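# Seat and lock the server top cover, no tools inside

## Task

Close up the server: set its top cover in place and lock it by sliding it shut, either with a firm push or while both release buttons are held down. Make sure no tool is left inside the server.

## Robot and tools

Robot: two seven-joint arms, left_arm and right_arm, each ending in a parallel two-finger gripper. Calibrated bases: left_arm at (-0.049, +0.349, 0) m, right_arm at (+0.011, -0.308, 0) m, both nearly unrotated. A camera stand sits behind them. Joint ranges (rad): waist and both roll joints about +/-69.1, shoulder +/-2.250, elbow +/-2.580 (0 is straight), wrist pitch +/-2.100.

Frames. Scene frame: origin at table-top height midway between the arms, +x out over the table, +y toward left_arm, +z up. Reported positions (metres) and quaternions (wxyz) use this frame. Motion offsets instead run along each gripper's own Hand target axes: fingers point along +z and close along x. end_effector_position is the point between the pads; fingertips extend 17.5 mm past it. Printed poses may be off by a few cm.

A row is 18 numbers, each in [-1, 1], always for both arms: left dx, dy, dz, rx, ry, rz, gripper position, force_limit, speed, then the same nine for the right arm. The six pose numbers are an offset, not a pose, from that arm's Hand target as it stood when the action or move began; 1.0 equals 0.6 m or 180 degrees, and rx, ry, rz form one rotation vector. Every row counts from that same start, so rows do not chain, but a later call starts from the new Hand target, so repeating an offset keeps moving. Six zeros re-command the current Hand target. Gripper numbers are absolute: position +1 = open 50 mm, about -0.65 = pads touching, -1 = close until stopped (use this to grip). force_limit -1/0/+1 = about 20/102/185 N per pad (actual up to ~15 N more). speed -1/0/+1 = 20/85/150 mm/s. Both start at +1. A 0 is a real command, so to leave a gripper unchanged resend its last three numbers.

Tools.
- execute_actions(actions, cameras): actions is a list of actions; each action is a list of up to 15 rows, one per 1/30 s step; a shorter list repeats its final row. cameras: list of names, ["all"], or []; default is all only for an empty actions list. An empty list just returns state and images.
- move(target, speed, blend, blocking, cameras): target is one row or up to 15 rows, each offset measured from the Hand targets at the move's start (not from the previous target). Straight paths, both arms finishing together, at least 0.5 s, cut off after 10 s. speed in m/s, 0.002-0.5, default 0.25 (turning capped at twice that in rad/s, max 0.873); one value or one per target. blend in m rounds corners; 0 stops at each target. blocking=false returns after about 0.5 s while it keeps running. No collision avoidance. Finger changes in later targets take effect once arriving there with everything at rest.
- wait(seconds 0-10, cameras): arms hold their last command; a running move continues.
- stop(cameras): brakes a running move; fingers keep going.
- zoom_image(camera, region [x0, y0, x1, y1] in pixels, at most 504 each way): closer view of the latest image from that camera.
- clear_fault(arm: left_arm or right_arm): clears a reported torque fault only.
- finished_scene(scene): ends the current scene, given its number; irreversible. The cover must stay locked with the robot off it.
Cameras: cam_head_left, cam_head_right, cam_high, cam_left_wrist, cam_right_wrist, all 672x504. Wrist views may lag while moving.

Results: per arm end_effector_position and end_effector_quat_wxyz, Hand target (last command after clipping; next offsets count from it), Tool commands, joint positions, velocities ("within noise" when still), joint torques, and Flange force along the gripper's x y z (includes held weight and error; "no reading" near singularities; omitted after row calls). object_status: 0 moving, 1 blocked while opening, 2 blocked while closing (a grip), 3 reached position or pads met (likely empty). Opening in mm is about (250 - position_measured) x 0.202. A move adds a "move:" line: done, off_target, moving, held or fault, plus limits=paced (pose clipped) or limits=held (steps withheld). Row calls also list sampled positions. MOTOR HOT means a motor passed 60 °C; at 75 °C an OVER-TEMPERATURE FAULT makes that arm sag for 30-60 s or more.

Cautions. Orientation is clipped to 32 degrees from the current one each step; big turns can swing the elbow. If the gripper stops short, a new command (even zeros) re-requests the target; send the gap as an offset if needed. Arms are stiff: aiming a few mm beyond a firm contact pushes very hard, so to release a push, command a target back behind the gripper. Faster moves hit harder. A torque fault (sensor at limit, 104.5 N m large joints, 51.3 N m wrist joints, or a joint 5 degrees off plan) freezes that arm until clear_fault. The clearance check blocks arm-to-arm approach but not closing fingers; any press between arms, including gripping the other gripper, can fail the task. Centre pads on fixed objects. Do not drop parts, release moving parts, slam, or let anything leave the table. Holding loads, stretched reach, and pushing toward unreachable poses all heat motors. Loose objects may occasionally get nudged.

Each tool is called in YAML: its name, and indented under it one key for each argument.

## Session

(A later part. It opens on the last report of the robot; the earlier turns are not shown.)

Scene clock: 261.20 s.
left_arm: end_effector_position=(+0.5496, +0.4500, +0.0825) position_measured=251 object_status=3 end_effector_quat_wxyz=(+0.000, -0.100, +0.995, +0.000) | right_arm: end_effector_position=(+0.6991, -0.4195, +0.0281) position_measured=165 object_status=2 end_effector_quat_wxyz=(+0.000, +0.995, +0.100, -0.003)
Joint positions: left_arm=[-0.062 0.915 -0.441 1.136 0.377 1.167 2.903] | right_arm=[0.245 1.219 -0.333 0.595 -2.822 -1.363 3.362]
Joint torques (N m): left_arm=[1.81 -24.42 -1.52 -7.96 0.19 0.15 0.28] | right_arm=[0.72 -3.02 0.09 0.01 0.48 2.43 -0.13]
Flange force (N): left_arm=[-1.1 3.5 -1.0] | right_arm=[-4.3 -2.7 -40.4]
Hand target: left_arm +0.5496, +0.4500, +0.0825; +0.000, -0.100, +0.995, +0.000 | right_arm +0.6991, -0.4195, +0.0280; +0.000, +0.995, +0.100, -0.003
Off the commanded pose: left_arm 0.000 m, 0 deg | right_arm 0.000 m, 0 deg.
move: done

move:
  target:
    - [0,0,0,0,0,0,-1,-1,0, 0,0,-0.0025,0,0,0,-1,-0.5,-0.5]
    - [0,0,0,0,0,0,-1,-1,0, 0,0,-0.0025,0,0,0,0.2,-0.5,-0.5]
    - [-0.0197,-0.2623,0,0,0,0,-1,-1,0, 0,0,-0.16,0,0,0,0.2,-0.5,-0.5]
  speed: [0.03,0.05,0.12]
  cameras: ["cam_head_right","cam_left_wrist"]

Scene clock: 298.03 s.
left_arm: end_effector_position=(+0.5925, +0.2980, +0.0826) position_measured=251 object_status=3 end_effector_quat_wxyz=(+0.000, -0.100, +0.995, +0.000) | right_arm: end_effector_position=(+0.6997, -0.4195, +0.1241) position_measured=123 object_status=3 end_effector_quat_wxyz=(+0.000, +0.995, +0.100, -0.003)
Joint positions: left_arm=[0.152 1.003 -0.437 0.936 0.384 1.27 3.186] | right_arm=[0.22 1.162 -0.333 0.406 -2.837 -1.599 3.397]
Joint torques (N m): left_arm=[1.81 -25.95 -1.05 -8.26 0.22 0.17 0.31] | right_arm=[0.7 -27.62 -1.1 -8.41 0.15 -0.27 -0.05]
Flange force (N): left_arm=[-1.7 3.1 -1.2] | right_arm=no reading
Hand target: left_arm +0.5925, +0.2981, +0.0826; +0.000, -0.100, +0.995, +0.000 | right_arm +0.6997, -0.4195, +0.1240; +0.000, +0.995, +0.100, -0.003
Off the commanded pose: left_arm 0.000 m, 0 deg | right_arm 0.000 m, 0 deg.
move: done
camera_calibration:
cam_left_wrist: T_world_to_cam=[[-0.98672, -0.161399, 0.0182845, 0.632709], [-0.161667, 0.986743, -0.0142496, -0.133021], [-0.0157422, -0.0170163, -0.999731, 0.264487], [0, 0, 0, 1]] pos_world=[0.606965, 0.237877, 0.250952]
Images, in order (width x height): cam_head_right 672x504, cam_left_wrist 672x504.

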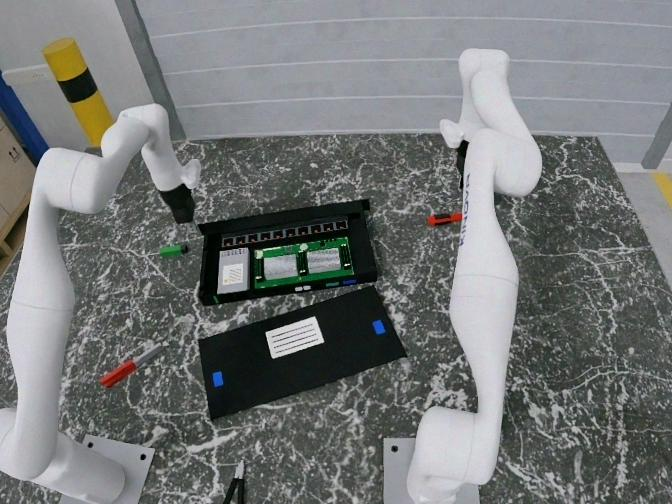

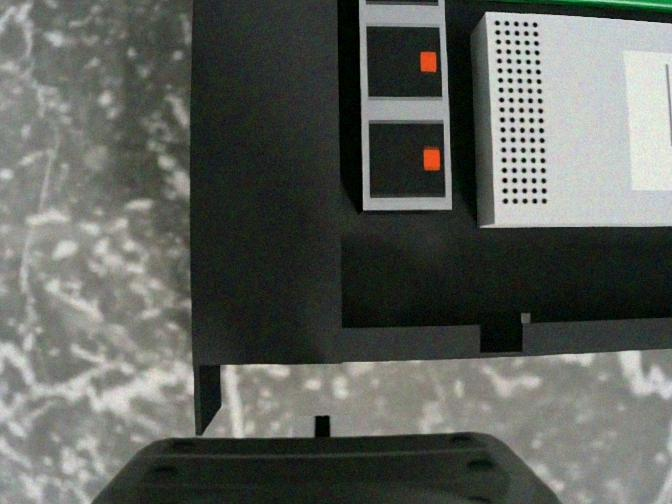

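move:
  target:
    - [0,0.0133,0,0,0,0,-1,-1,0, -0.0589,-0.4095,0,0,0,0,-1,-0.99,0]
    - [0,0.0133,0.0627,0,0,0,-1,-1,0, -0.0589,-0.4095,0.1267,0,0,0,-1,-0.99,0]
  speed: [0.2,0.15]
  blend: [0.01,0]
  cameras: ["cam_right_wrist","cam_left_wrist"]

Scene clock: 312.07 s.
left_arm: end_effector_position=(+0.5909, +0.3059, +0.0449) position_measured=251 object_status=3 end_effector_quat_wxyz=(+0.000, -0.100, +0.995, +0.000) | right_arm: end_effector_position=(+0.6158, -0.1857, +0.0486) position_measured=251 object_status=3 end_effector_quat_wxyz=(+0.000, +0.995, +0.100, -0.003)
Joint positions: left_arm=[0.144 1.039 -0.429 0.987 0.398 1.187 3.159] | right_arm=[-0.045 0.971 -0.351 1.108 -2.823 -1.118 2.913]
Joint torques (N m): left_arm=[1.78 -26.06 -1.37 -7.94 0.17 0.12 0.27] | right_arm=[0.86 -24.26 -2.49 -7.41 0.1 -0.21 -0.05]
Flange force (N): left_arm=[-2.0 2.9 -1.2] | right_arm=[1.1 -1.5 -1.9]
Hand target: left_arm +0.5909, +0.3059, +0.0449; +0.000, -0.100, +0.995, +0.000 | right_arm +0.6158, -0.1857, +0.0486; +0.000, +0.995, +0.100, -0.003
Off the commanded pose: left_arm 0.000 m, 0 deg | right_arm 0.000 m, 0 deg.
move: done
camera_calibration:
cam_left_wrist: T_world_to_cam=[[-0.986718, -0.161402, 0.018367, 0.633159], [-0.161669, 0.986744, -0.0141347, -0.14152], [-0.0158422, -0.0169163, -0.999731, 0.226942], [0, 0, 0, 1]] pos_world=[0.605465, 0.245677, 0.213251]
cam_right_wrist: T_world_to_cam=[[0.981063, 0.192044, -0.0252083, -0.567696], [0.192422, -0.981219, 0.0135505, -0.252309], [-0.0221326, -0.0181445, -0.99959, 0.225283], [0, 0, 0, 1]] pos_world=[0.610481, -0.134461, 0.214299]
Images, in order (width x height): cam_left_wrist 672x504, cam_right_wrist 672x504.

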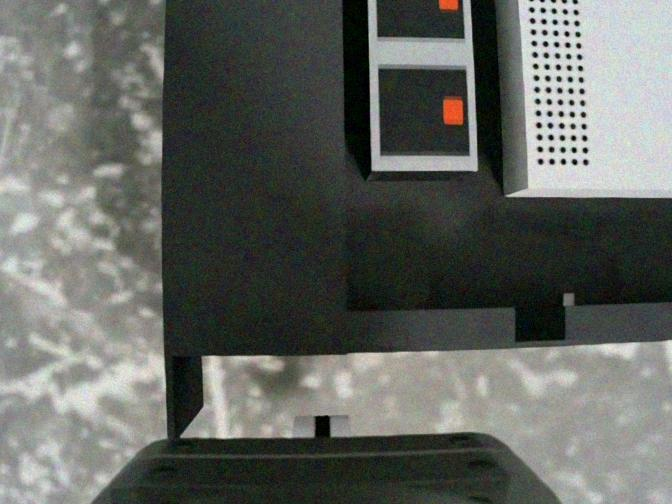

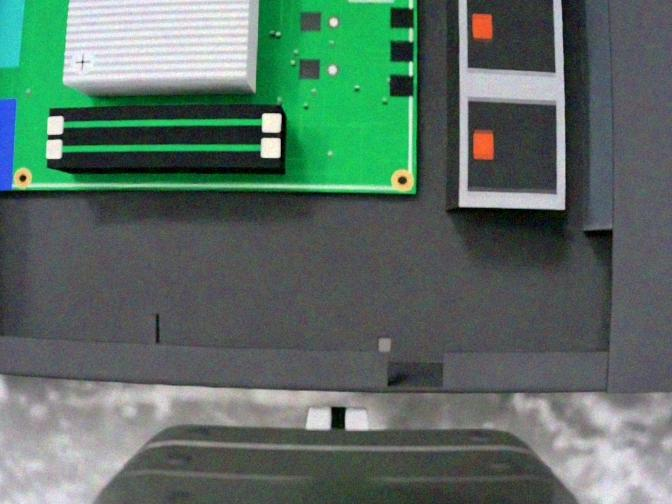

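move:
  target: [0,-0.0133,0,0,0,0,-1,-1,0, 0,-0.0083,0,0,0,0,-1,-0.99,0]
  speed: 0.05
  cameras: ["cam_right_wrist","cam_left_wrist"]

Scene clock: 334.33 s.
left_arm: end_effector_position=(+0.5925, +0.2981, +0.0449) position_measured=251 object_status=3 end_effector_quat_wxyz=(+0.000, -0.100, +0.995, +0.000) | right_arm: end_effector_position=(+0.6148, -0.1808, +0.0486) position_measured=251 object_status=3 end_effector_quat_wxyz=(+0.000, +0.995, +0.100, -0.003)
Joint positions: left_arm=[0.154 1.044 -0.429 0.974 0.398 1.194 3.174] | right_arm=[-0.053 0.971 -0.351 1.108 -2.823 -1.118 2.905]
Joint torques (N m): left_arm=[1.77 -26.11 -1.38 -7.92 0.17 0.12 0.29] | right_arm=[0.79 -24.16 -2.47 -7.35 0.1 -0.17 -0.12]
Flange force (N): left_arm=[-2.2 2.8 -1.3] | right_arm=[1.3 -1.3 -2.2]
Hand target: left_arm +0.5925, +0.2981, +0.0449; +0.000, -0.100, +0.995, +0.000 | right_arm +0.6148, -0.1808, +0.0486; +0.000, +0.995, +0.100, -0.003
Off the commanded pose: left_arm 0.000 m, 0 deg | right_arm 0.000 m, 0 deg.
move: done
camera_calibration:
cam_left_wrist: T_world_to_cam=[[-0.986704, -0.161498, 0.0182851, 0.633509], [-0.161766, 0.986726, -0.0142472, -0.133477], [-0.0157415, -0.0170157, -0.999731, 0.226899], [0, 0, 0, 1]] pos_world=[0.607065, 0.237877, 0.213352]
cam_right_wrist: T_world_to_cam=[[0.981042, 0.192163, -0.025092, -0.567651], [0.192538, -0.981197, 0.0134703, -0.24736], [-0.0220318, -0.0180461, -0.999594, 0.225402], [0, 0, 0, 1]] pos_world=[0.609481, -0.12956, 0.214399]
Images, in order (width x height): cam_left_wrist 672x504, cam_right_wrist 672x504.

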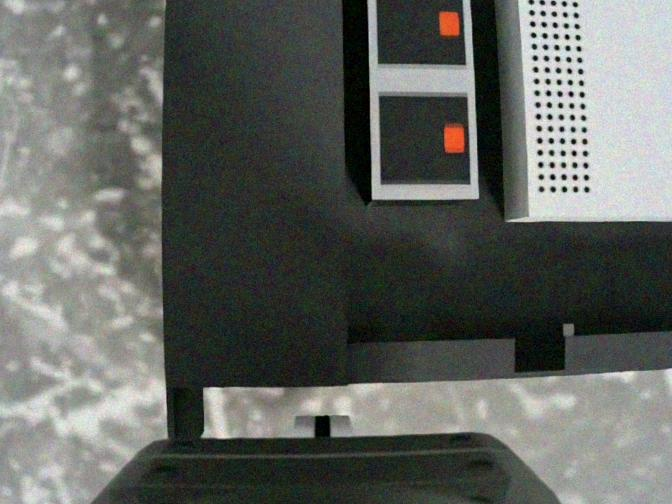

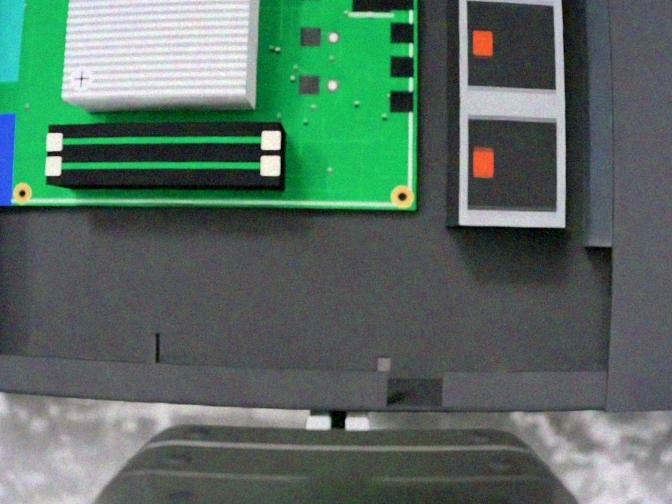

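move:
  target: [0,-0.0133,0,0,0,0,-1,-1,0, 0,-0.0033,0,0,0,0,-1,-0.99,0]
  speed: 0.03

move:
  target: [0,-0.005,0,0,0,0,-1,-1,0, 0,-0.0016,0,0,0,0,-1,-0.99,0]
  speed: 0.03

Scene clock: 343.07 s.
left_arm: end_effector_position=(+0.5941, +0.2902, +0.0449) position_measured=251 object_status=3 end_effector_quat_wxyz=(+0.000, -0.100, +0.995, +0.000) | right_arm: end_effector_position=(+0.6144, -0.1789, +0.0486) position_measured=251 object_status=3 end_effector_quat_wxyz=(+0.000, +0.995, +0.100, -0.003)
Joint positions: left_arm=[0.164 1.05 -0.429 0.961 0.398 1.201 3.188] | right_arm=[-0.056 0.971 -0.351 1.108 -2.823 -1.118 2.901]
Joint torques (N m): left_arm=[1.81 -26.24 -1.33 -7.93 0.18 0.12 0.28] | right_arm=[0.76 -24.18 -2.47 -7.42 0.13 -0.21 -0.07]
Flange force (N): left_arm=[-2.4 2.8 -1.2] | right_arm=[0.8 -1.3 -2.0]
Hand target: left_arm +0.5941, +0.2903, +0.0449; +0.000, -0.100, +0.995, +0.000 | right_arm +0.6144, -0.1789, +0.0486; +0.000, +0.995, +0.100, -0.003
Off the commanded pose: left_arm 0.000 m, 0 deg | right_arm 0.000 m, 0 deg.
move: done

Scene clock: 343.77 s.
left_arm: end_effector_position=(+0.5947, +0.2873, +0.0449) position_measured=251 object_status=3 end_effector_quat_wxyz=(+0.000, -0.100, +0.995, +0.000) | right_arm: end_effector_position=(+0.6142, -0.1780, +0.0486) position_measured=251 object_status=3 end_effector_quat_wxyz=(+0.000, +0.995, +0.100, -0.003)
Joint positions: left_arm=[0.167 1.052 -0.429 0.956 0.398 1.203 3.194] | right_arm=[-0.057 0.972 -0.351 1.108 -2.823 -1.118 2.9]
Joint torques (N m): left_arm=[1.78 -26.26 -1.38 -7.96 0.25 0.18 0.31] | right_arm=[-0.7 -23.87 -3.91 -7.38 -0.58 0.16 -0.04]
Flange force (N): left_arm=[-2.0 2.9 -1.1] | right_arm=[0.5 1.0 -2.6]
Hand target: left_arm +0.5947, +0.2873, +0.0449; +0.000, -0.100, +0.995, +0.000 | right_arm +0.6142, -0.1779, +0.0486; +0.000, +0.995, +0.100, -0.003
Off the commanded pose: left_arm 0.000 m, 0 deg | right_arm 0.000 m, 0 deg.
move: done

move:
  target: [0,-0.0033,0,0,0,0,-1,-1,0, 0,0,0,0,0,0,-1,-0.99,0]
  speed: 0.03

move:
  target: [0,-0.0025,0,0,0,0,-1,-1,0, 0,0,0,0,0,0,-1,-0.99,0]
  speed: 0.03
  cameras: ["cam_right_wrist","cam_left_wrist"]

Scene clock: 349.40 s.
left_arm: end_effector_position=(+0.5951, +0.2855, +0.0449) position_measured=251 object_status=3 end_effector_quat_wxyz=(+0.000, -0.100, +0.995, +0.000) | right_arm: end_effector_position=(+0.6142, -0.1779, +0.0486) position_measured=251 object_status=3 end_effector_quat_wxyz=(+0.000, +0.995, +0.100, -0.003)
Joint positions: left_arm=[0.17 1.054 -0.429 0.952 0.398 1.205 3.197] | right_arm=[-0.058 0.972 -0.351 1.108 -2.823 -1.118 2.9]
Joint torques (N m): left_arm=[7.61 -26.26 3.78 -10.12 3.32 -0.8 0.41] | right_arm=[-0.88 -23.73 -3.95 -7.31 -0.63 0.2 -0.1]
Flange force (N): left_arm=[0.0 13.1 -3.7] | right_arm=[0.6 1.4 -2.9]
Hand target: left_arm +0.5951, +0.2854, +0.0449; +0.000, -0.100, +0.995, +0.000 | right_arm +0.6142, -0.1779, +0.0486; +0.000, +0.995, +0.100, -0.003
Off the commanded pose: left_arm 0.000 m, 0 deg | right_arm 0.000 m, 0 deg.
move: done

Scene clock: 350.10 s.
left_arm: end_effector_position=(+0.5954, +0.2840, +0.0450) position_measured=251 object_status=3 end_effector_quat_wxyz=(+0.000, -0.100, +0.995, +0.000) | right_arm: end_effector_position=(+0.6142, -0.1779, +0.0486) position_measured=251 object_status=3 end_effector_quat_wxyz=(+0.000, +0.995, +0.100, -0.003)
Joint positions: left_arm=[0.171 1.055 -0.429 0.95 0.398 1.207 3.2] | right_arm=[-0.058 0.972 -0.351 1.108 -2.823 -1.118 2.9]
Joint torques (N m): left_arm=[16.14 -26.16 11.2 -13.44 7.91 -2.35 0.52] | right_arm=[-0.86 -23.74 -4 -7.4 -0.63 0.24 -0.09]
Flange force (N): left_arm=[3.8 28.2 -7.6] | right_arm=[0.3 1.3 -2.9]
Hand target: left_arm +0.5954, +0.2839, +0.0450; +0.000, -0.100, +0.995, +0.000 | right_arm +0.6142, -0.1779, +0.0486; +0.000, +0.995, +0.100, -0.003
Off the commanded pose: left_arm 0.000 m, 0 deg | right_arm 0.000 m, 0 deg.
move: done
camera_calibration:
cam_left_wrist: T_world_to_cam=[[-0.986702, -0.161501, 0.0183515, 0.63398], [-0.161767, 0.986729, -0.0140337, -0.119157], [-0.0158415, -0.0168157, -0.999733, 0.226718], [0, 0, 0, 1]] pos_world=[0.609865, 0.223777, 0.213351]
cam_right_wrist: T_world_to_cam=[[0.98104, 0.192162, -0.0251901, -0.567698], [0.192538, -0.981197, 0.013451, -0.244413], [-0.0221317, -0.0180461, -0.999592, 0.225403], [0, 0, 0, 1]] pos_world=[0.608981, -0.12666, 0.214299]
Images, in order (width x height): cam_left_wrist 672x504, cam_right_wrist 672x504.

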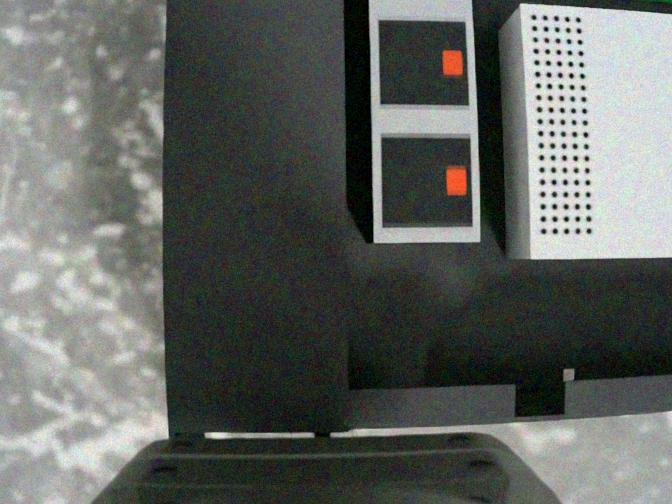

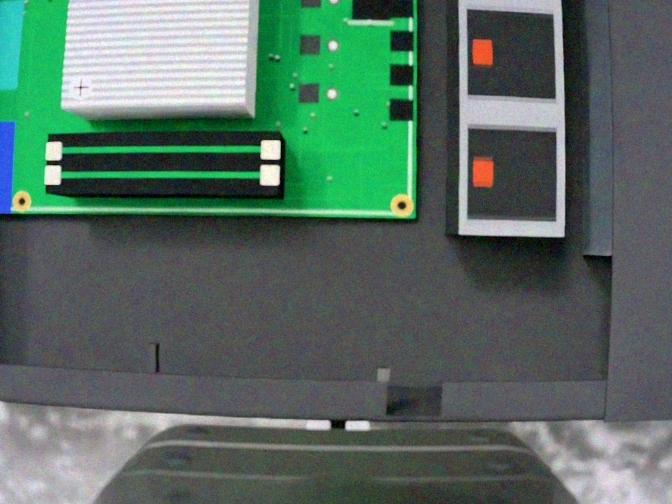

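move:
  target: "[[0,0.0150,0,0,0,0,-1,-1,0, 0,-(0.0133),0,0,0,0,-1,-0.99,0],[0.2667,0.0150,0,0,0,0,-1,-1,0, 0.1333,-0.0133,0,0,0,0,-1,-0.99,0],[0.2667,0.0090,0,0,0,0,-1,-1,0, 0.1333,-0.0053,0,0,0,0,-1,-0.99,0]]"
  speed: [0.05,0.12,0.05]
  blend: [0.002,0.002,0]


move:
  target:
    - [0,0.0150,0,0,0,0,-1,-1,0, 0,-0.0133,0,0,0,0,-1,-0.99,0]
    - [0.2667,0.0150,0,0,0,0,-1,-1,0, 0.1333,-0.0133,0,0,0,0,-1,-0.99,0]
    - [0.2667,0.0090,0,0,0,0,-1,-1,0, 0.1333,-0.0053,0,0,0,0,-1,-0.99,0]
  speed: [0.05,0.12,0.05]
  blend: [0.002,0.002,0]

Scene clock: 364.57 s.
left_arm: end_effector_position=(+0.4375, +0.2575, +0.0449) position_measured=251 object_status=3 end_effector_quat_wxyz=(+0.000, -0.100, +0.995, +0.000) | right_arm: end_effector_position=(+0.6920, -0.1588, +0.0482) position_measured=251 object_status=3 end_effector_quat_wxyz=(-0.001, +0.995, +0.100, -0.003)
Joint positions: left_arm=[0.358 0.757 -0.448 1.646 0.414 0.834 3.134] | right_arm=[-0.133 1.201 -0.334 0.572 -2.828 -1.404 2.992]
Joint torques (N m): left_arm=[7.9 -21.48 5.23 -10.86 3.82 -1.26 0.21] | right_arm=[0.7 -27.67 -1.45 -8.15 0.13 -0.2 -0.05]
Flange force (N): left_arm=[1.9 18.6 -4.2] | right_arm=[2.9 -1.1 -2.1]
Hand target: left_arm +0.4375, +0.2573, +0.0449; +0.000, -0.100, +0.995, +0.000 | right_arm +0.6920, -0.1589, +0.0481; +0.000, +0.995, +0.100, -0.003
Off the commanded pose: left_arm 0.000 m, 0 deg | right_arm 0.000 m, 0 deg.
move: done

move:
  target: [0,0.0013,0,0,0,0,-1,-1,0, 0,-0.0033,0,0,0,0,-1,-0.99,0]
  speed: 0.03

move:
  target: [0,0.0007,0,0,0,0,-1,-1,0, 0,0.0066,0,0,0,0,-1,-0.99,0]
  speed: 0.03

Scene clock: 368.93 s.
left_arm: end_effector_position=(+0.4374, +0.2580, +0.0449) position_measured=251 object_status=3 end_effector_quat_wxyz=(+0.000, -0.100, +0.995, +0.000) | right_arm: end_effector_position=(+0.6916, -0.1571, +0.0481) position_measured=251 object_status=3 end_effector_quat_wxyz=(+0.000, +0.995, +0.100, -0.003)
Joint positions: left_arm=[0.356 0.756 -0.448 1.647 0.414 0.834 3.132] | right_arm=[-0.136 1.201 -0.334 0.571 -2.828 -1.404 2.989]
Joint torques (N m): left_arm=[5.32 -21.52 2.28 -8.62 2.12 -0.24 0.25] | right_arm=[-2.58 -27.43 -3.89 -7.95 -1.5 0.19 -0.15]
Flange force (N): left_arm=[-0.9 11.9 -0.6] | right_arm=[2.4 3.7 -2.6]
Hand target: left_arm +0.4374, +0.2581, +0.0449; +0.000, -0.100, +0.995, +0.000 | right_arm +0.6916, -0.1570, +0.0481; +0.000, +0.995, +0.100, -0.003
Off the commanded pose: left_arm 0.000 m, 0 deg | right_arm 0.000 m, 0 deg.
move: done

Scene clock: 369.63 s.
left_arm: end_effector_position=(+0.4373, +0.2585, +0.0449) position_measured=251 object_status=3 end_effector_quat_wxyz=(+0.000, -0.100, +0.995, +0.000) | right_arm: end_effector_position=(+0.6924, -0.1609, +0.0481) position_measured=251 object_status=3 end_effector_quat_wxyz=(+0.000, +0.995, +0.100, -0.003)
Joint positions: left_arm=[0.356 0.756 -0.448 1.648 0.414 0.833 3.132] | right_arm=[-0.13 1.201 -0.334 0.572 -2.828 -1.404 2.995]
Joint torques (N m): left_arm=[2.8 -20.79 -0.52 -6.91 0.7 0.06 0.28] | right_arm=[0.85 -27.57 -1.52 -8.24 0.11 -0.21 -0.05]
Flange force (N): left_arm=[-2.3 5.9 0.0] | right_arm=[1.8 -1.3 -2.1]
Hand target: left_arm +0.4373, +0.2585, +0.0449; +0.000, -0.100, +0.995, +0.000 | right_arm +0.6924, -0.1609, +0.0481; +0.000, +0.995, +0.100, -0.003
Off the commanded pose: left_arm 0.000 m, 0 deg | right_arm 0.000 m, 0 deg.
move: done

move:
  target: [0,0.0033,0,0,0,0,-1,-1,0, 0,-0.0066,0,0,0,0,-1,-0.99,0]
  speed: 0.05
  cameras: ["all"]

Scene clock: 384.47 s.
left_arm: end_effector_position=(+0.4369, +0.2605, +0.0449) position_measured=251 object_status=3 end_effector_quat_wxyz=(+0.000, -0.100, +0.995, +0.000) | right_arm: end_effector_position=(+0.6916, -0.1570, +0.0482) position_measured=251 object_status=3 end_effector_quat_wxyz=(-0.001, +0.995, +0.100, -0.003)
Joint positions: left_arm=[0.352 0.755 -0.448 1.65 0.414 0.832 3.127] | right_arm=[-0.136 1.201 -0.334 0.571 -2.828 -1.404 2.989]
Joint torques (N m): left_arm=[1.79 -20.03 -1.46 -6.2 0.16 0.13 0.32] | right_arm=[-2.82 -28.04 -4.2 -8.28 -1.62 0.27 -0.13]
Flange force (N): left_arm=[-2.3 3.8 -0.7] | right_arm=[1.8 4.0 -1.7]
Hand target: left_arm +0.4369, +0.2605, +0.0449; +0.000, -0.100, +0.995, +0.000 | right_arm +0.6916, -0.1570, +0.0481; +0.000, +0.995, +0.100, -0.003
Off the commanded pose: left_arm 0.000 m, 0 deg | right_arm 0.000 m, 0 deg.
move: done
camera_calibration:
cam_left_wrist: T_world_to_cam=[[-0.986718, -0.1614, 0.0183831, 0.473774], [-0.161669, 0.986742, -0.0142334, -0.121614], [-0.0158421, -0.0170163, -0.99973, 0.223753], [0, 0, 0, 1]] pos_world=[0.451365, 0.200277, 0.213252]
cam_right_wrist: T_world_to_cam=[[0.981065, 0.192049, -0.0250718, -0.64771], [0.192421, -0.981221, 0.0133735, -0.23871], [-0.0220326, -0.0179446, -0.999596, 0.227037], [0, 0, 0, 1]] pos_world=[0.686381, -0.105761, 0.213899]

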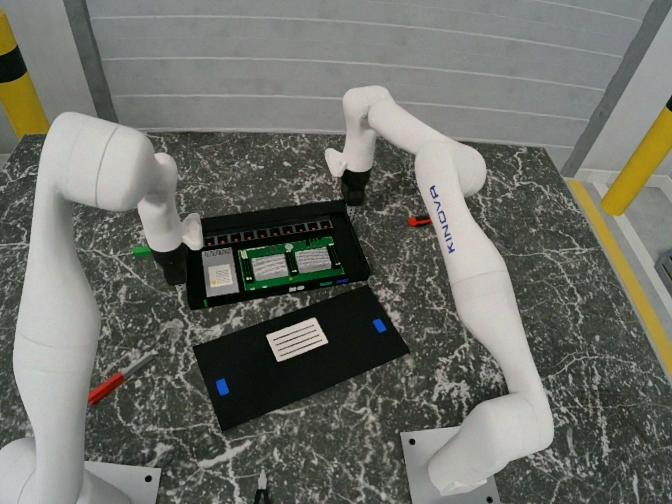

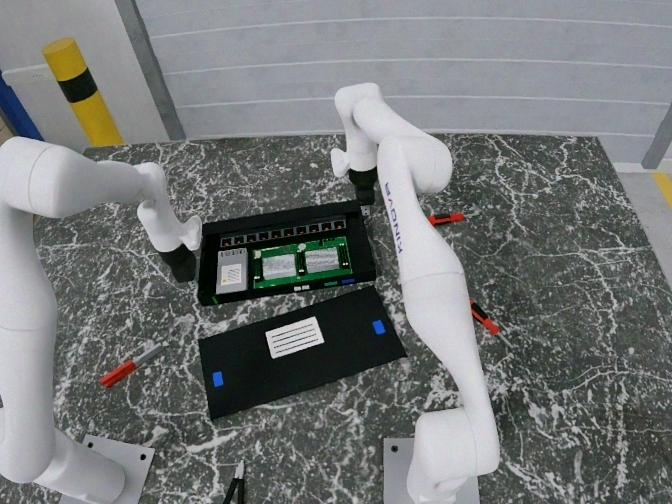

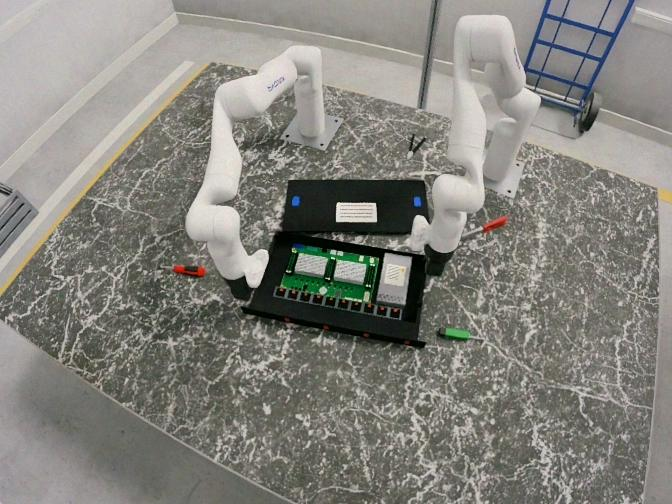

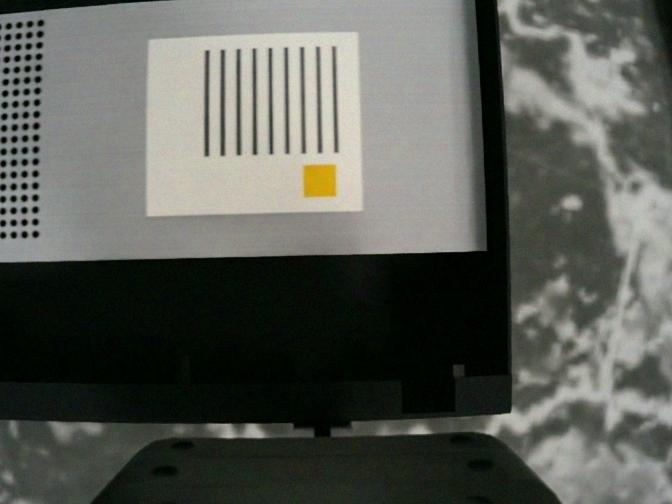

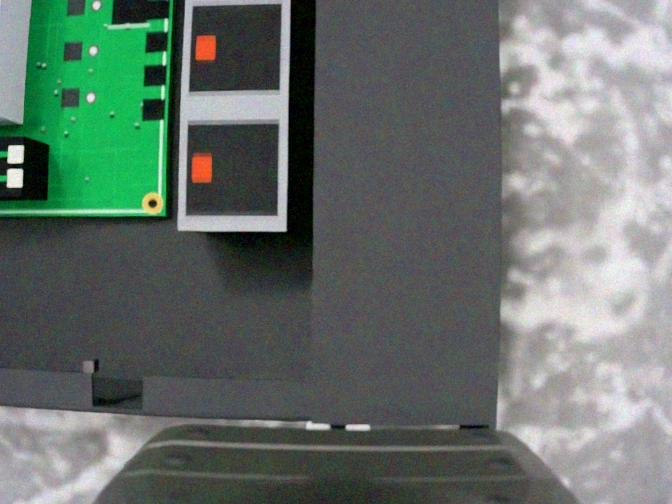

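move:
  target:
    - [0,0.0167,0,0,0,0,-1,-1,0, 0,0.0167,0,0,0,0,-1,-0.99,0]
    - [0,0.0333,-0.1752,0,0,0,-1,-1,0, 0,0.0333,-0.1698,0,0,0,-1,-0.99,0]
    - [0.4,0.0222,-0.1752,0,0,-0.0589,-1,-1,0, -0.4923,0.0447,-0.1698,0,0,-0.0589,-1,-0.99,0]
    - [0.4,0.0222,-0.0252,0,0,-0.0589,-1,-1,0, -0.4923,0.0447,-0.0198,0,0,-0.0589,-1,-0.99,0]
  speed: [0.05,0.2,0.25,0.15]
  blend: [0.005,0.03,0.02,0]
  cameras: ["all"]

Scene clock: 431.60 s.
left_arm: end_effector_position=(+0.1990, +0.2257, +0.0600) position_measured=251 object_status=3 end_effector_quat_wxyz=(+0.000, -0.192, +0.981, +0.000) | right_arm: end_effector_position=(+0.4075, -0.2419, +0.0618) position_measured=251 object_status=3 end_effector_quat_wxyz=(-0.001, +0.982, +0.191, -0.003)
Joint positions: left_arm=[0.69 0.392 -0.471 2.351 0.395 0.468 3.478] | right_arm=[0.106 0.572 -0.413 1.953 -2.797 -0.691 2.973]
Joint torques (N m): left_arm=[1.86 -11.24 0.06 -3.65 0.16 0.13 0.27] | right_arm=[0.84 -15.19 -2.07 -4.93 0.12 -0.18 -0.08]
Flange force (N): left_arm=[-6.1 4.9 1.8] | right_arm=[1.0 -1.9 -2.0]
Hand target: left_arm +0.1990, +0.2257, +0.0600; +0.000, -0.192, +0.981, +0.000 | right_arm +0.4075, -0.2419, +0.0618; -0.001, +0.982, +0.191, -0.003
Off the commanded pose: left_arm 0.000 m, 0 deg | right_arm 0.000 m, 0 deg.
move: done
camera_calibration:
cam_left_wrist: T_world_to_cam=[[-0.940175, -0.340193, 0.0184055, 0.264312], [-0.340463, 0.94015, -0.0142496, -0.0794698], [-0.0124563, -0.0196635, -0.999729, 0.234413], [0, 0, 0, 1]] pos_world=[0.224363, 0.16924, 0.228352]
cam_right_wrist: T_world_to_cam=[[0.928984, 0.369286, -0.0248208, -0.288216], [0.369657, -0.929085, 0.0124065, -0.327054], [-0.0184791, -0.0207006, -0.999615, 0.230781], [0, 0, 0, 1]] pos_world=[0.392911, -0.19265, 0.227596]

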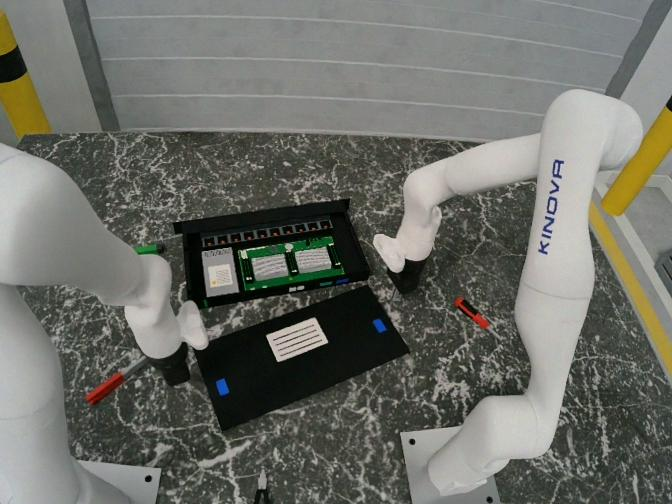

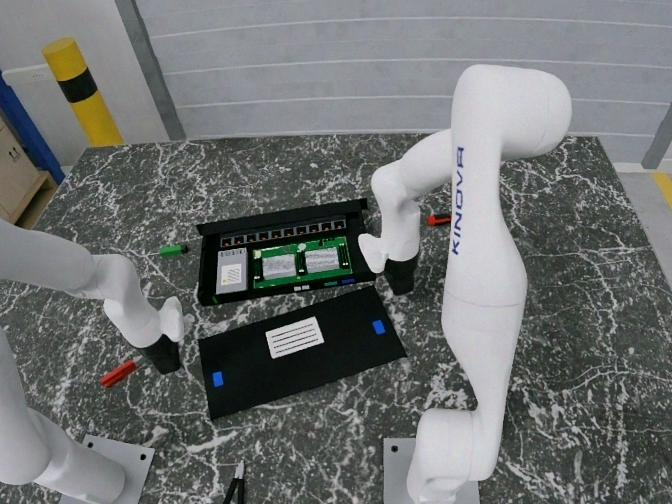

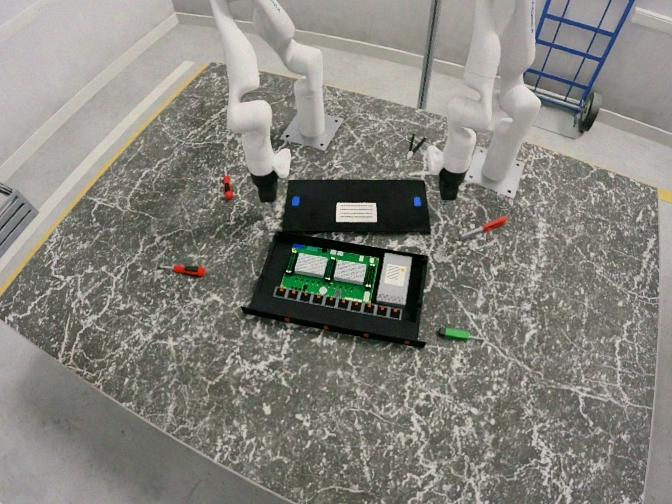

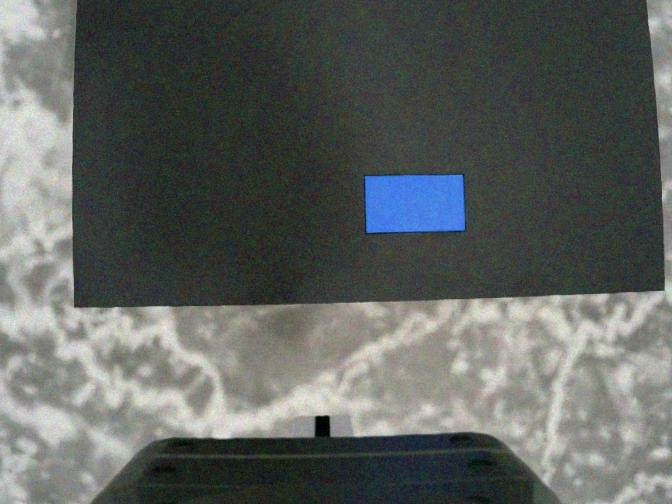

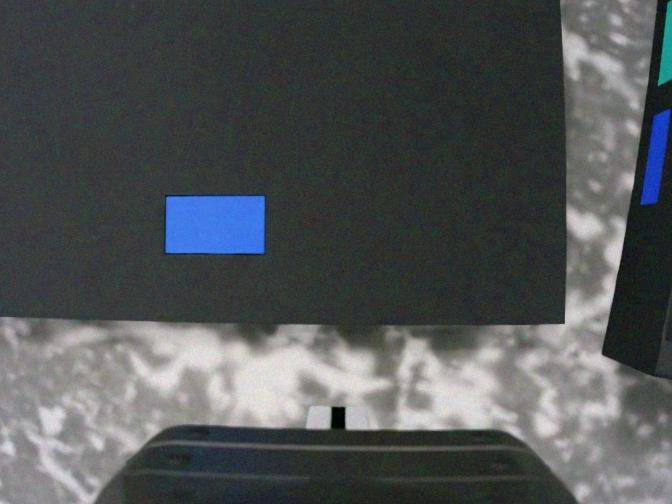

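move:
  target:
    - [0.0253,0,0,0,0,0,-1,-1,0, -0.0387,0,0,0,0,0,-1,-0.99,0]
    - [0.0253,0,0.065,0,0,0,-1,-1,0, -0.0387,0,0.063,0,0,0,-1,-0.99,0]
    - [0.0253,-0.0317,0.065,0,0,0,-1,-1,0, -0.0387,-0.0267,0.063,0,0,0,-1,-0.99,0]
  speed: [0.1,0.08,0.05]
  blend: [0.005,0,0]
  cameras: ["cam_left_wrist","cam_right_wrist"]

Scene clock: 446.33 s.
left_arm: end_effector_position=(+0.1921, +0.2024, +0.0210) position_measured=251 object_status=3 end_effector_quat_wxyz=(+0.000, -0.192, +0.981, +0.000) | right_arm: end_effector_position=(+0.3797, -0.2358, +0.0241) position_measured=251 object_status=3 end_effector_quat_wxyz=(-0.001, +0.982, +0.191, -0.003)
Joint positions: left_arm=[0.665 0.51 -0.343 2.375 0.543 0.325 3.428] | right_arm=[0.039 0.612 -0.358 2.069 -2.738 -0.533 2.879]
Joint torques (N m): left_arm=[1.86 -12.57 0.33 -2.3 0.12 0.1 0.27] | right_arm=[0.76 -14.74 -1.8 -3.66 0.15 -0.17 -0.06]
Flange force (N): left_arm=[-6.0 4.8 1.6] | right_arm=[0.7 -2.2 -1.8]
Hand target: left_arm +0.1921, +0.2024, +0.0210; +0.000, -0.192, +0.981, +0.000 | right_arm +0.3797, -0.2358, +0.0241; -0.001, +0.982, +0.191, -0.003
Off the commanded pose: left_arm 0.000 m, 0 deg | right_arm 0.000 m, 0 deg.
move: done
camera_calibration:
cam_left_wrist: T_world_to_cam=[[-0.940144, -0.340281, 0.0184061, 0.250623], [-0.340551, 0.940118, -0.0142474, -0.0604462], [-0.0124558, -0.0196628, -0.999729, 0.194879], [0, 0, 0, 1]] pos_world=[0.217464, 0.145941, 0.189352]
cam_right_wrist: T_world_to_cam=[[0.928984, 0.369286, -0.0248208, -0.265579], [0.369657, -0.929085, 0.0124065, -0.310643], [-0.0184791, -0.0207006, -0.999615, 0.192708], [0, 0, 0, 1]] pos_world=[0.365111, -0.18655, 0.189896]
Images, in order (width x height): cam_left_wrist 672x504, cam_right_wrist 672x504.

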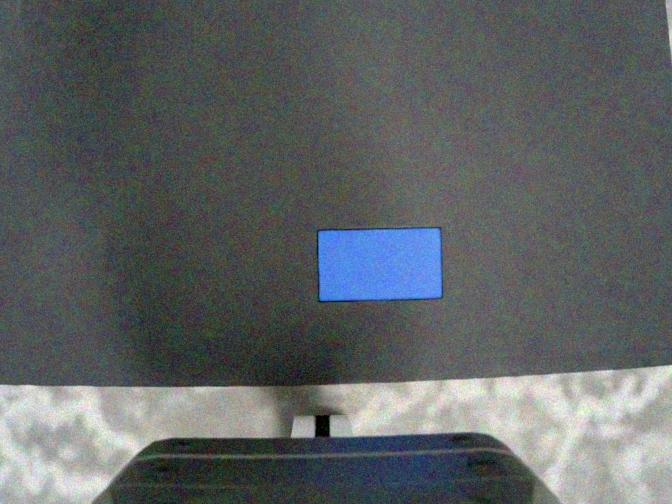

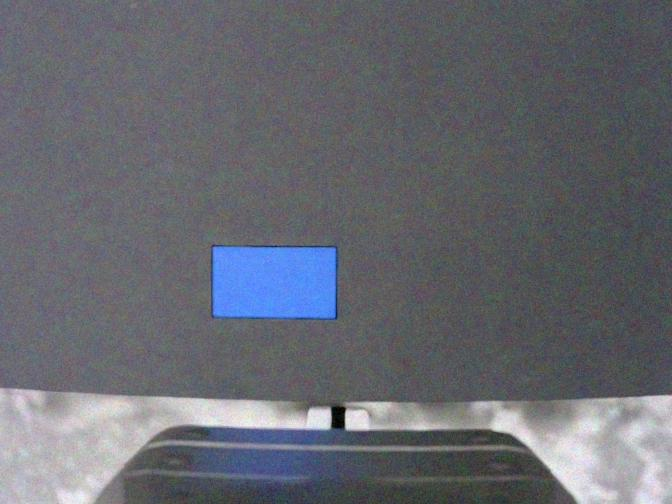

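move:
  target: [0,-0.0125,0,0,0,0,-1,-1,0, -0.0025,-0.0045,0,0,0,0,-1,-0.99,0]
  speed: 0.04

move:
  target: [0,-0.0033,0,0,0,0,-1,-1,0, 0,-0.0017,0,0,0,0,-1,-0.99,0]
  speed: 0.03

Scene clock: 453.03 s.
left_arm: end_effector_position=(+0.1949, +0.1954, +0.0210) position_measured=251 object_status=3 end_effector_quat_wxyz=(+0.000, -0.192, +0.981, +0.000) | right_arm: end_effector_position=(+0.3773, -0.2338, +0.0242) position_measured=251 object_status=3 end_effector_quat_wxyz=(-0.001, +0.982, +0.191, -0.003)
Joint positions: left_arm=[0.688 0.517 -0.352 2.356 0.539 0.34 3.45] | right_arm=[0.032 0.609 -0.357 2.076 -2.738 -0.529 2.871]
Joint torques (N m): left_arm=[1.83 -12.67 0.15 -2.34 0.14 0.09 0.32] | right_arm=[0.8 -14.7 -1.81 -3.55 0.1 -0.15 -0.09]
Flange force (N): left_arm=[-6.0 4.6 1.5] | right_arm=[1.1 -2.2 -1.7]
Hand target: left_arm +0.1950, +0.1954, +0.0210; +0.000, -0.192, +0.981, +0.000 | right_arm +0.3773, -0.2338, +0.0242; -0.001, +0.982, +0.191, -0.003
Off the commanded pose: left_arm 0.000 m, 0 deg | right_arm 0.000 m, 0 deg.
move: done

Scene clock: 453.73 s.
left_arm: end_effector_position=(+0.1957, +0.1936, +0.0210) position_measured=251 object_status=3 end_effector_quat_wxyz=(+0.000, -0.192, +0.981, +0.000) | right_arm: end_effector_position=(+0.3770, -0.2329, +0.0242) position_measured=251 object_status=3 end_effector_quat_wxyz=(-0.001, +0.982, +0.191, -0.003)
Joint positions: left_arm=[0.695 0.519 -0.355 2.351 0.538 0.343 3.456] | right_arm=[0.029 0.609 -0.357 2.076 -2.738 -0.528 2.869]
Joint torques (N m): left_arm=[1.88 -12.76 0.21 -2.38 0.15 0.1 0.29] | right_arm=[0.16 -14.57 -2.57 -3.47 -0.13 0.03 -0.12]
Flange force (N): left_arm=[-6.2 4.5 1.3] | right_arm=[1.0 -0.4 -1.8]
Hand target: left_arm +0.1957, +0.1936, +0.0210; +0.000, -0.192, +0.981, +0.000 | right_arm +0.3769, -0.2329, +0.0242; -0.001, +0.982, +0.191, -0.003
Off the commanded pose: left_arm 0.000 m, 0 deg | right_arm 0.000 m, 0 deg.
move: done

move:
  target: [0,-0.0033,0,0,0,0,-1,-1,0, 0,0,0,0,0,0,-1,-0.99,0]
  speed: 0.03

move:
  target: [0,-0.0025,0,0,0,0,-1,-1,0, 0,0,0,0,0,0,-1,-0.99,0]
  speed: 0.03

Scene clock: 457.07 s.
left_arm: end_effector_position=(+0.1964, +0.1918, +0.0210) position_measured=251 object_status=3 end_effector_quat_wxyz=(+0.000, -0.192, +0.981, +0.000) | right_arm: end_effector_position=(+0.3769, -0.2329, +0.0242) position_measured=251 object_status=3 end_effector_quat_wxyz=(-0.001, +0.982, +0.191, -0.003)
Joint positions: left_arm=[0.7 0.521 -0.357 2.346 0.537 0.347 3.462] | right_arm=[0.029 0.609 -0.357 2.076 -2.738 -0.528 2.869]
Joint torques (N m): left_arm=[3.95 -14.58 3.03 -7.74 1.35 -1.03 0.22] | right_arm=[-2.65 -13.84 -6.24 -3.04 -1.53 0.8 -0.17]
Flange force (N): left_arm=[-6.0 16.5 -2.7] | right_arm=[0.5 7.3 -1.3]
Hand target: left_arm +0.1964, +0.1918, +0.0210; +0.000, -0.192, +0.981, +0.000 | right_arm +0.3769, -0.2329, +0.0242; -0.001, +0.982, +0.191, -0.003
Off the commanded pose: left_arm 0.000 m, 0 deg | right_arm 0.000 m, 0 deg.
move: done

Scene clock: 457.77 s.
left_arm: end_effector_position=(+0.1970, +0.1904, +0.0210) position_measured=251 object_status=3 end_effector_quat_wxyz=(+0.000, -0.192, +0.981, +0.000) | right_arm: end_effector_position=(+0.3770, -0.2330, +0.0242) position_measured=251 object_status=3 end_effector_quat_wxyz=(-0.001, +0.982, +0.191, -0.003)
Joint positions: left_arm=[0.705 0.523 -0.359 2.342 0.537 0.35 3.466] | right_arm=[0.029 0.609 -0.357 2.076 -2.738 -0.528 2.869]
Joint torques (N m): left_arm=[6.58 -15.88 6.69 -13.74 2.78 -2.42 0.09] | right_arm=[-7.11 -12.8 -12.18 -2.2 -3.82 1.98 -0.26]
Flange force (N): left_arm=[-6.4 30.6 -10.8] | right_arm=[0.3 19.6 0.1]
Hand target: left_arm +0.1970, +0.1904, +0.0210; +0.000, -0.192, +0.981, +0.000 | right_arm +0.3769, -0.2329, +0.0242; -0.001, +0.982, +0.191, -0.003
Off the commanded pose: left_arm 0.000 m, 0 deg | right_arm 0.000 m, 0 deg.
move: done

move:
  target: [0,-0.0017,0,0,0,0,-1,-1,0, 0,-0.0017,0,0,0,0,-1,-0.99,0]
  speed: 0.03

move:
  target: [0,0,-0.02,0,0,0,-1,-1,0, 0,0,-0.02,0,0,0,-1,-0.99,0]
  speed: 0.04
  cameras: ["cam_head_left","cam_left_wrist","cam_right_wrist"]

Scene clock: 464.17 s.
left_arm: end_effector_position=(+0.1974, +0.1895, +0.0210) position_measured=251 object_status=3 end_effector_quat_wxyz=(+0.000, -0.192, +0.981, +0.000) | right_arm: end_effector_position=(+0.3766, -0.2320, +0.0242) position_measured=251 object_status=3 end_effector_quat_wxyz=(-0.001, +0.982, +0.191, -0.003)
Joint positions: left_arm=[0.708 0.524 -0.36 2.34 0.536 0.352 3.469] | right_arm=[0.027 0.609 -0.357 2.077 -2.738 -0.528 2.866]
Joint torques (N m): left_arm=[9.83 -17.66 11.23 -20.97 4.49 -3.86 -0.03] | right_arm=[-13.67 -11.82 -20.71 -1.12 -6.98 3.57 -0.39]
Flange force (N): left_arm=[-7.0 48.0 -19.0] | right_arm=[0.2 37.7 3.3]
Hand target: left_arm +0.1974, +0.1894, +0.0210; +0.000, -0.192, +0.981, +0.000 | right_arm +0.3765, -0.2320, +0.0242; -0.001, +0.982, +0.191, -0.003
Off the commanded pose: left_arm 0.000 m, 0 deg | right_arm 0.000 m, 0 deg.
move: done

Scene clock: 464.90 s.
left_arm: end_effector_position=(+0.1974, +0.1894, +0.0330) position_measured=251 object_status=3 end_effector_quat_wxyz=(+0.000, -0.192, +0.981, +0.000) | right_arm: end_effector_position=(+0.3766, -0.2320, +0.0362) position_measured=251 object_status=3 end_effector_quat_wxyz=(-0.001, +0.982, +0.191, -0.003)
Joint positions: left_arm=[0.744 0.491 -0.404 2.329 0.498 0.4 3.504] | right_arm=[0.042 0.582 -0.377 2.068 -2.758 -0.564 2.883]
Joint torques (N m): left_arm=[8.98 -22.25 8.89 -21.63 4.59 -4.22 -0.03] | right_arm=[-13.16 -12.13 -20.03 -2.05 -7.29 3.47 -0.36]
Flange force (N): left_arm=[-6.4 44.1 2.3] | right_arm=[0.0 36.3 4.0]
Hand target: left_arm +0.1974, +0.1894, +0.0330; +0.000, -0.192, +0.981, +0.000 | right_arm +0.3766, -0.2320, +0.0362; -0.001, +0.982, +0.191, -0.003
Off the commanded pose: left_arm 0.000 m, 0 deg | right_arm 0.000 m, 0 deg.
move: done
camera_calibration:
cam_left_wrist: T_world_to_cam=[[-0.940175, -0.340193, 0.0184055, 0.250956], [-0.340463, 0.94015, -0.0142496, -0.0462718], [-0.0124563, -0.0196635, -0.999729, 0.206686], [0, 0, 0, 1]] pos_world=[0.222763, 0.13294, 0.201352]
cam_right_wrist: T_world_to_cam=[[0.928936, 0.369407, -0.0248218, -0.263765], [0.369779, -0.929037, 0.0124051, -0.306149], [-0.0184779, -0.0207021, -0.999615, 0.204724], [0, 0, 0, 1]] pos_world=[0.362011, -0.182749, 0.201896]
Images, in order (width x height): cam_head_left 672x504, cam_left_wrist 672x504, cam_right_wrist 672x504.

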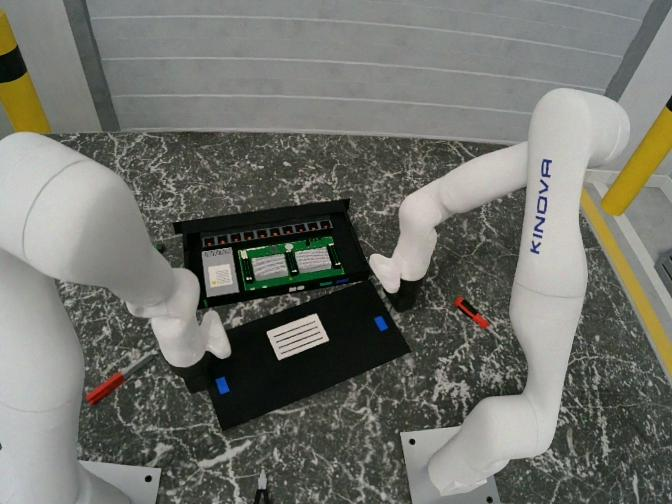

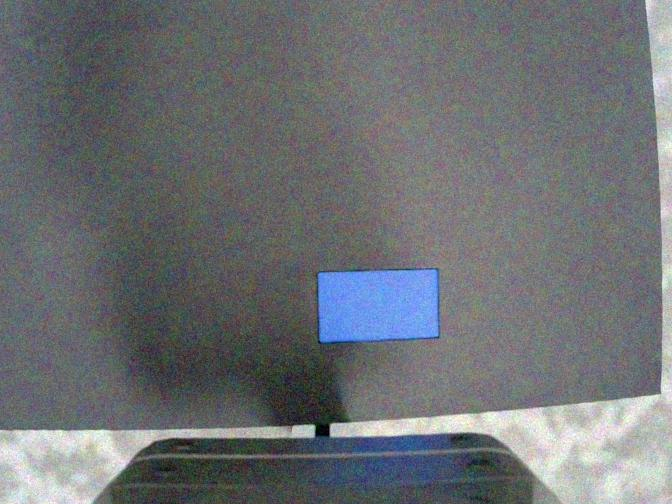

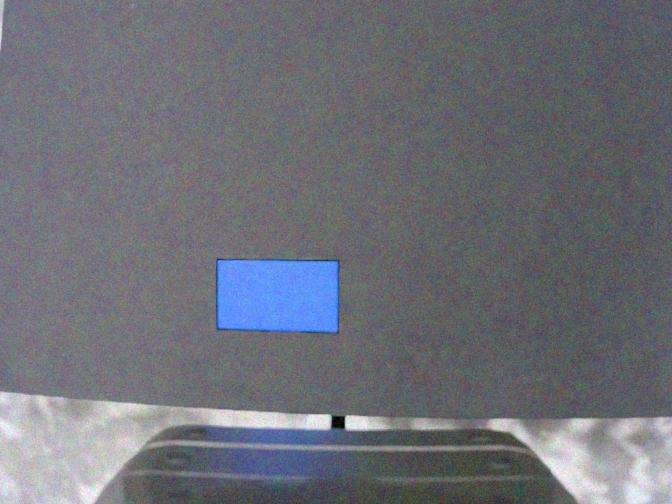

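move:
  target: [0,0,-0.0417,0,0,0,-1,-1,0, 0,0,-0.0417,0,0,0,-1,-0.99,0]
  speed: 0.06
  cameras: ["cam_head_left","cam_high","cam_left_wrist","cam_right_wrist"]

Scene clock: 471.10 s.
left_arm: end_effector_position=(+0.1974, +0.1895, +0.0580) position_measured=251 object_status=3 end_effector_quat_wxyz=(+0.000, -0.192, +0.981, +0.000) | right_arm: end_effector_position=(+0.3768, -0.2320, +0.0612) position_measured=251 object_status=3 end_effector_quat_wxyz=(-0.001, +0.982, +0.191, -0.003)
Joint positions: left_arm=[0.812 0.425 -0.483 2.303 0.416 0.493 3.58] | right_arm=[0.071 0.529 -0.413 2.046 -2.799 -0.638 2.92]
Joint torques (N m): left_arm=[8.63 -20.72 7.81 -21.65 5.37 -5.13 0.01] | right_arm=[-12.85 -11.79 -19.05 -2.76 -7.85 2.71 -0.25]
Flange force (N): left_arm=[-6.3 42.5 2.9] | right_arm=[0.6 35.5 3.5]
Hand target: left_arm +0.1974, +0.1895, +0.0580; +0.000, -0.192, +0.981, +0.000 | right_arm +0.3768, -0.2320, +0.0612; -0.001, +0.982, +0.191, -0.003
Off the commanded pose: left_arm 0.000 m, 0 deg | right_arm 0.000 m, 0 deg.
move: done
camera_calibration:
cam_left_wrist: T_world_to_cam=[[-0.940176, -0.340193, 0.0183715, 0.25041], [-0.340461, 0.940152, -0.0141556, -0.0459715], [-0.0124563, -0.0195635, -0.999731, 0.231665], [0, 0, 0, 1]] pos_world=[0.222663, 0.13294, 0.226351]
cam_right_wrist: T_world_to_cam=[[0.928984, 0.369286, -0.0248208, -0.263274], [0.369657, -0.929085, 0.0124065, -0.306463], [-0.0184791, -0.0207006, -0.999615, 0.229817], [0, 0, 0, 1]] pos_world=[0.362111, -0.18275, 0.226996]
Images, in order (width x height): cam_head_left 672x504, cam_high 672x504, cam_left_wrist 672x504, cam_right_wrist 672x504.

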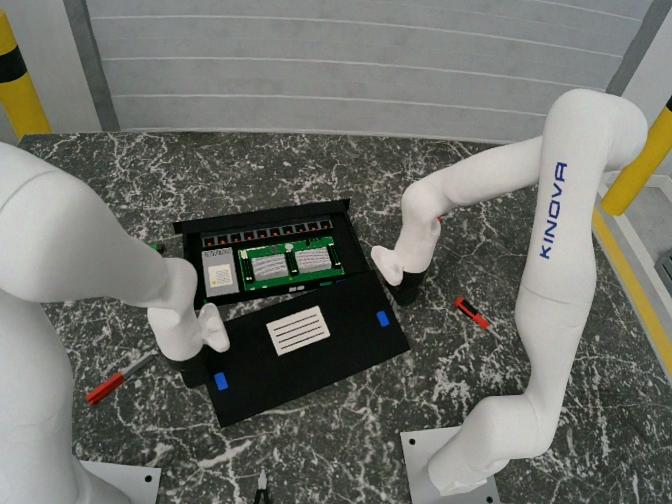

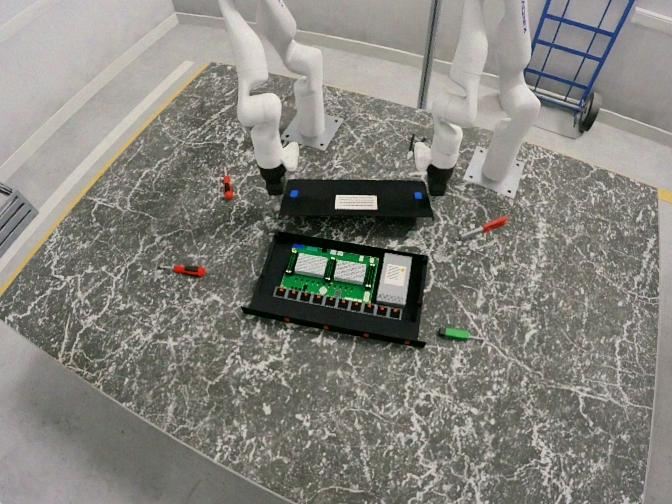

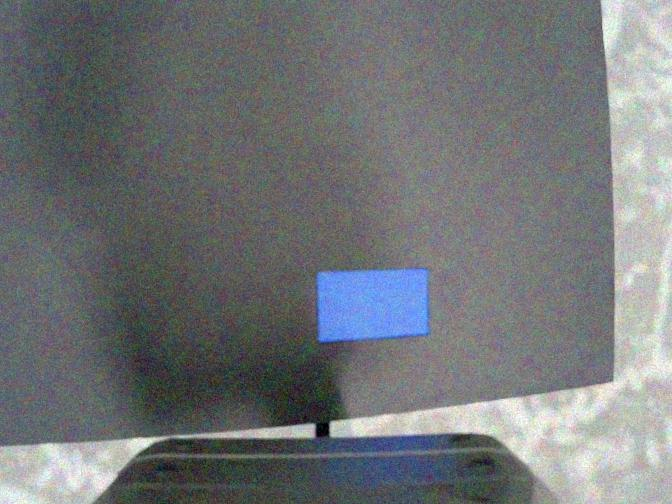

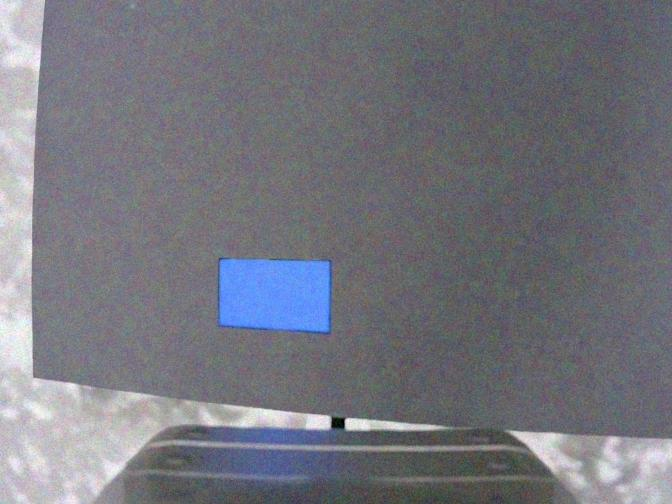

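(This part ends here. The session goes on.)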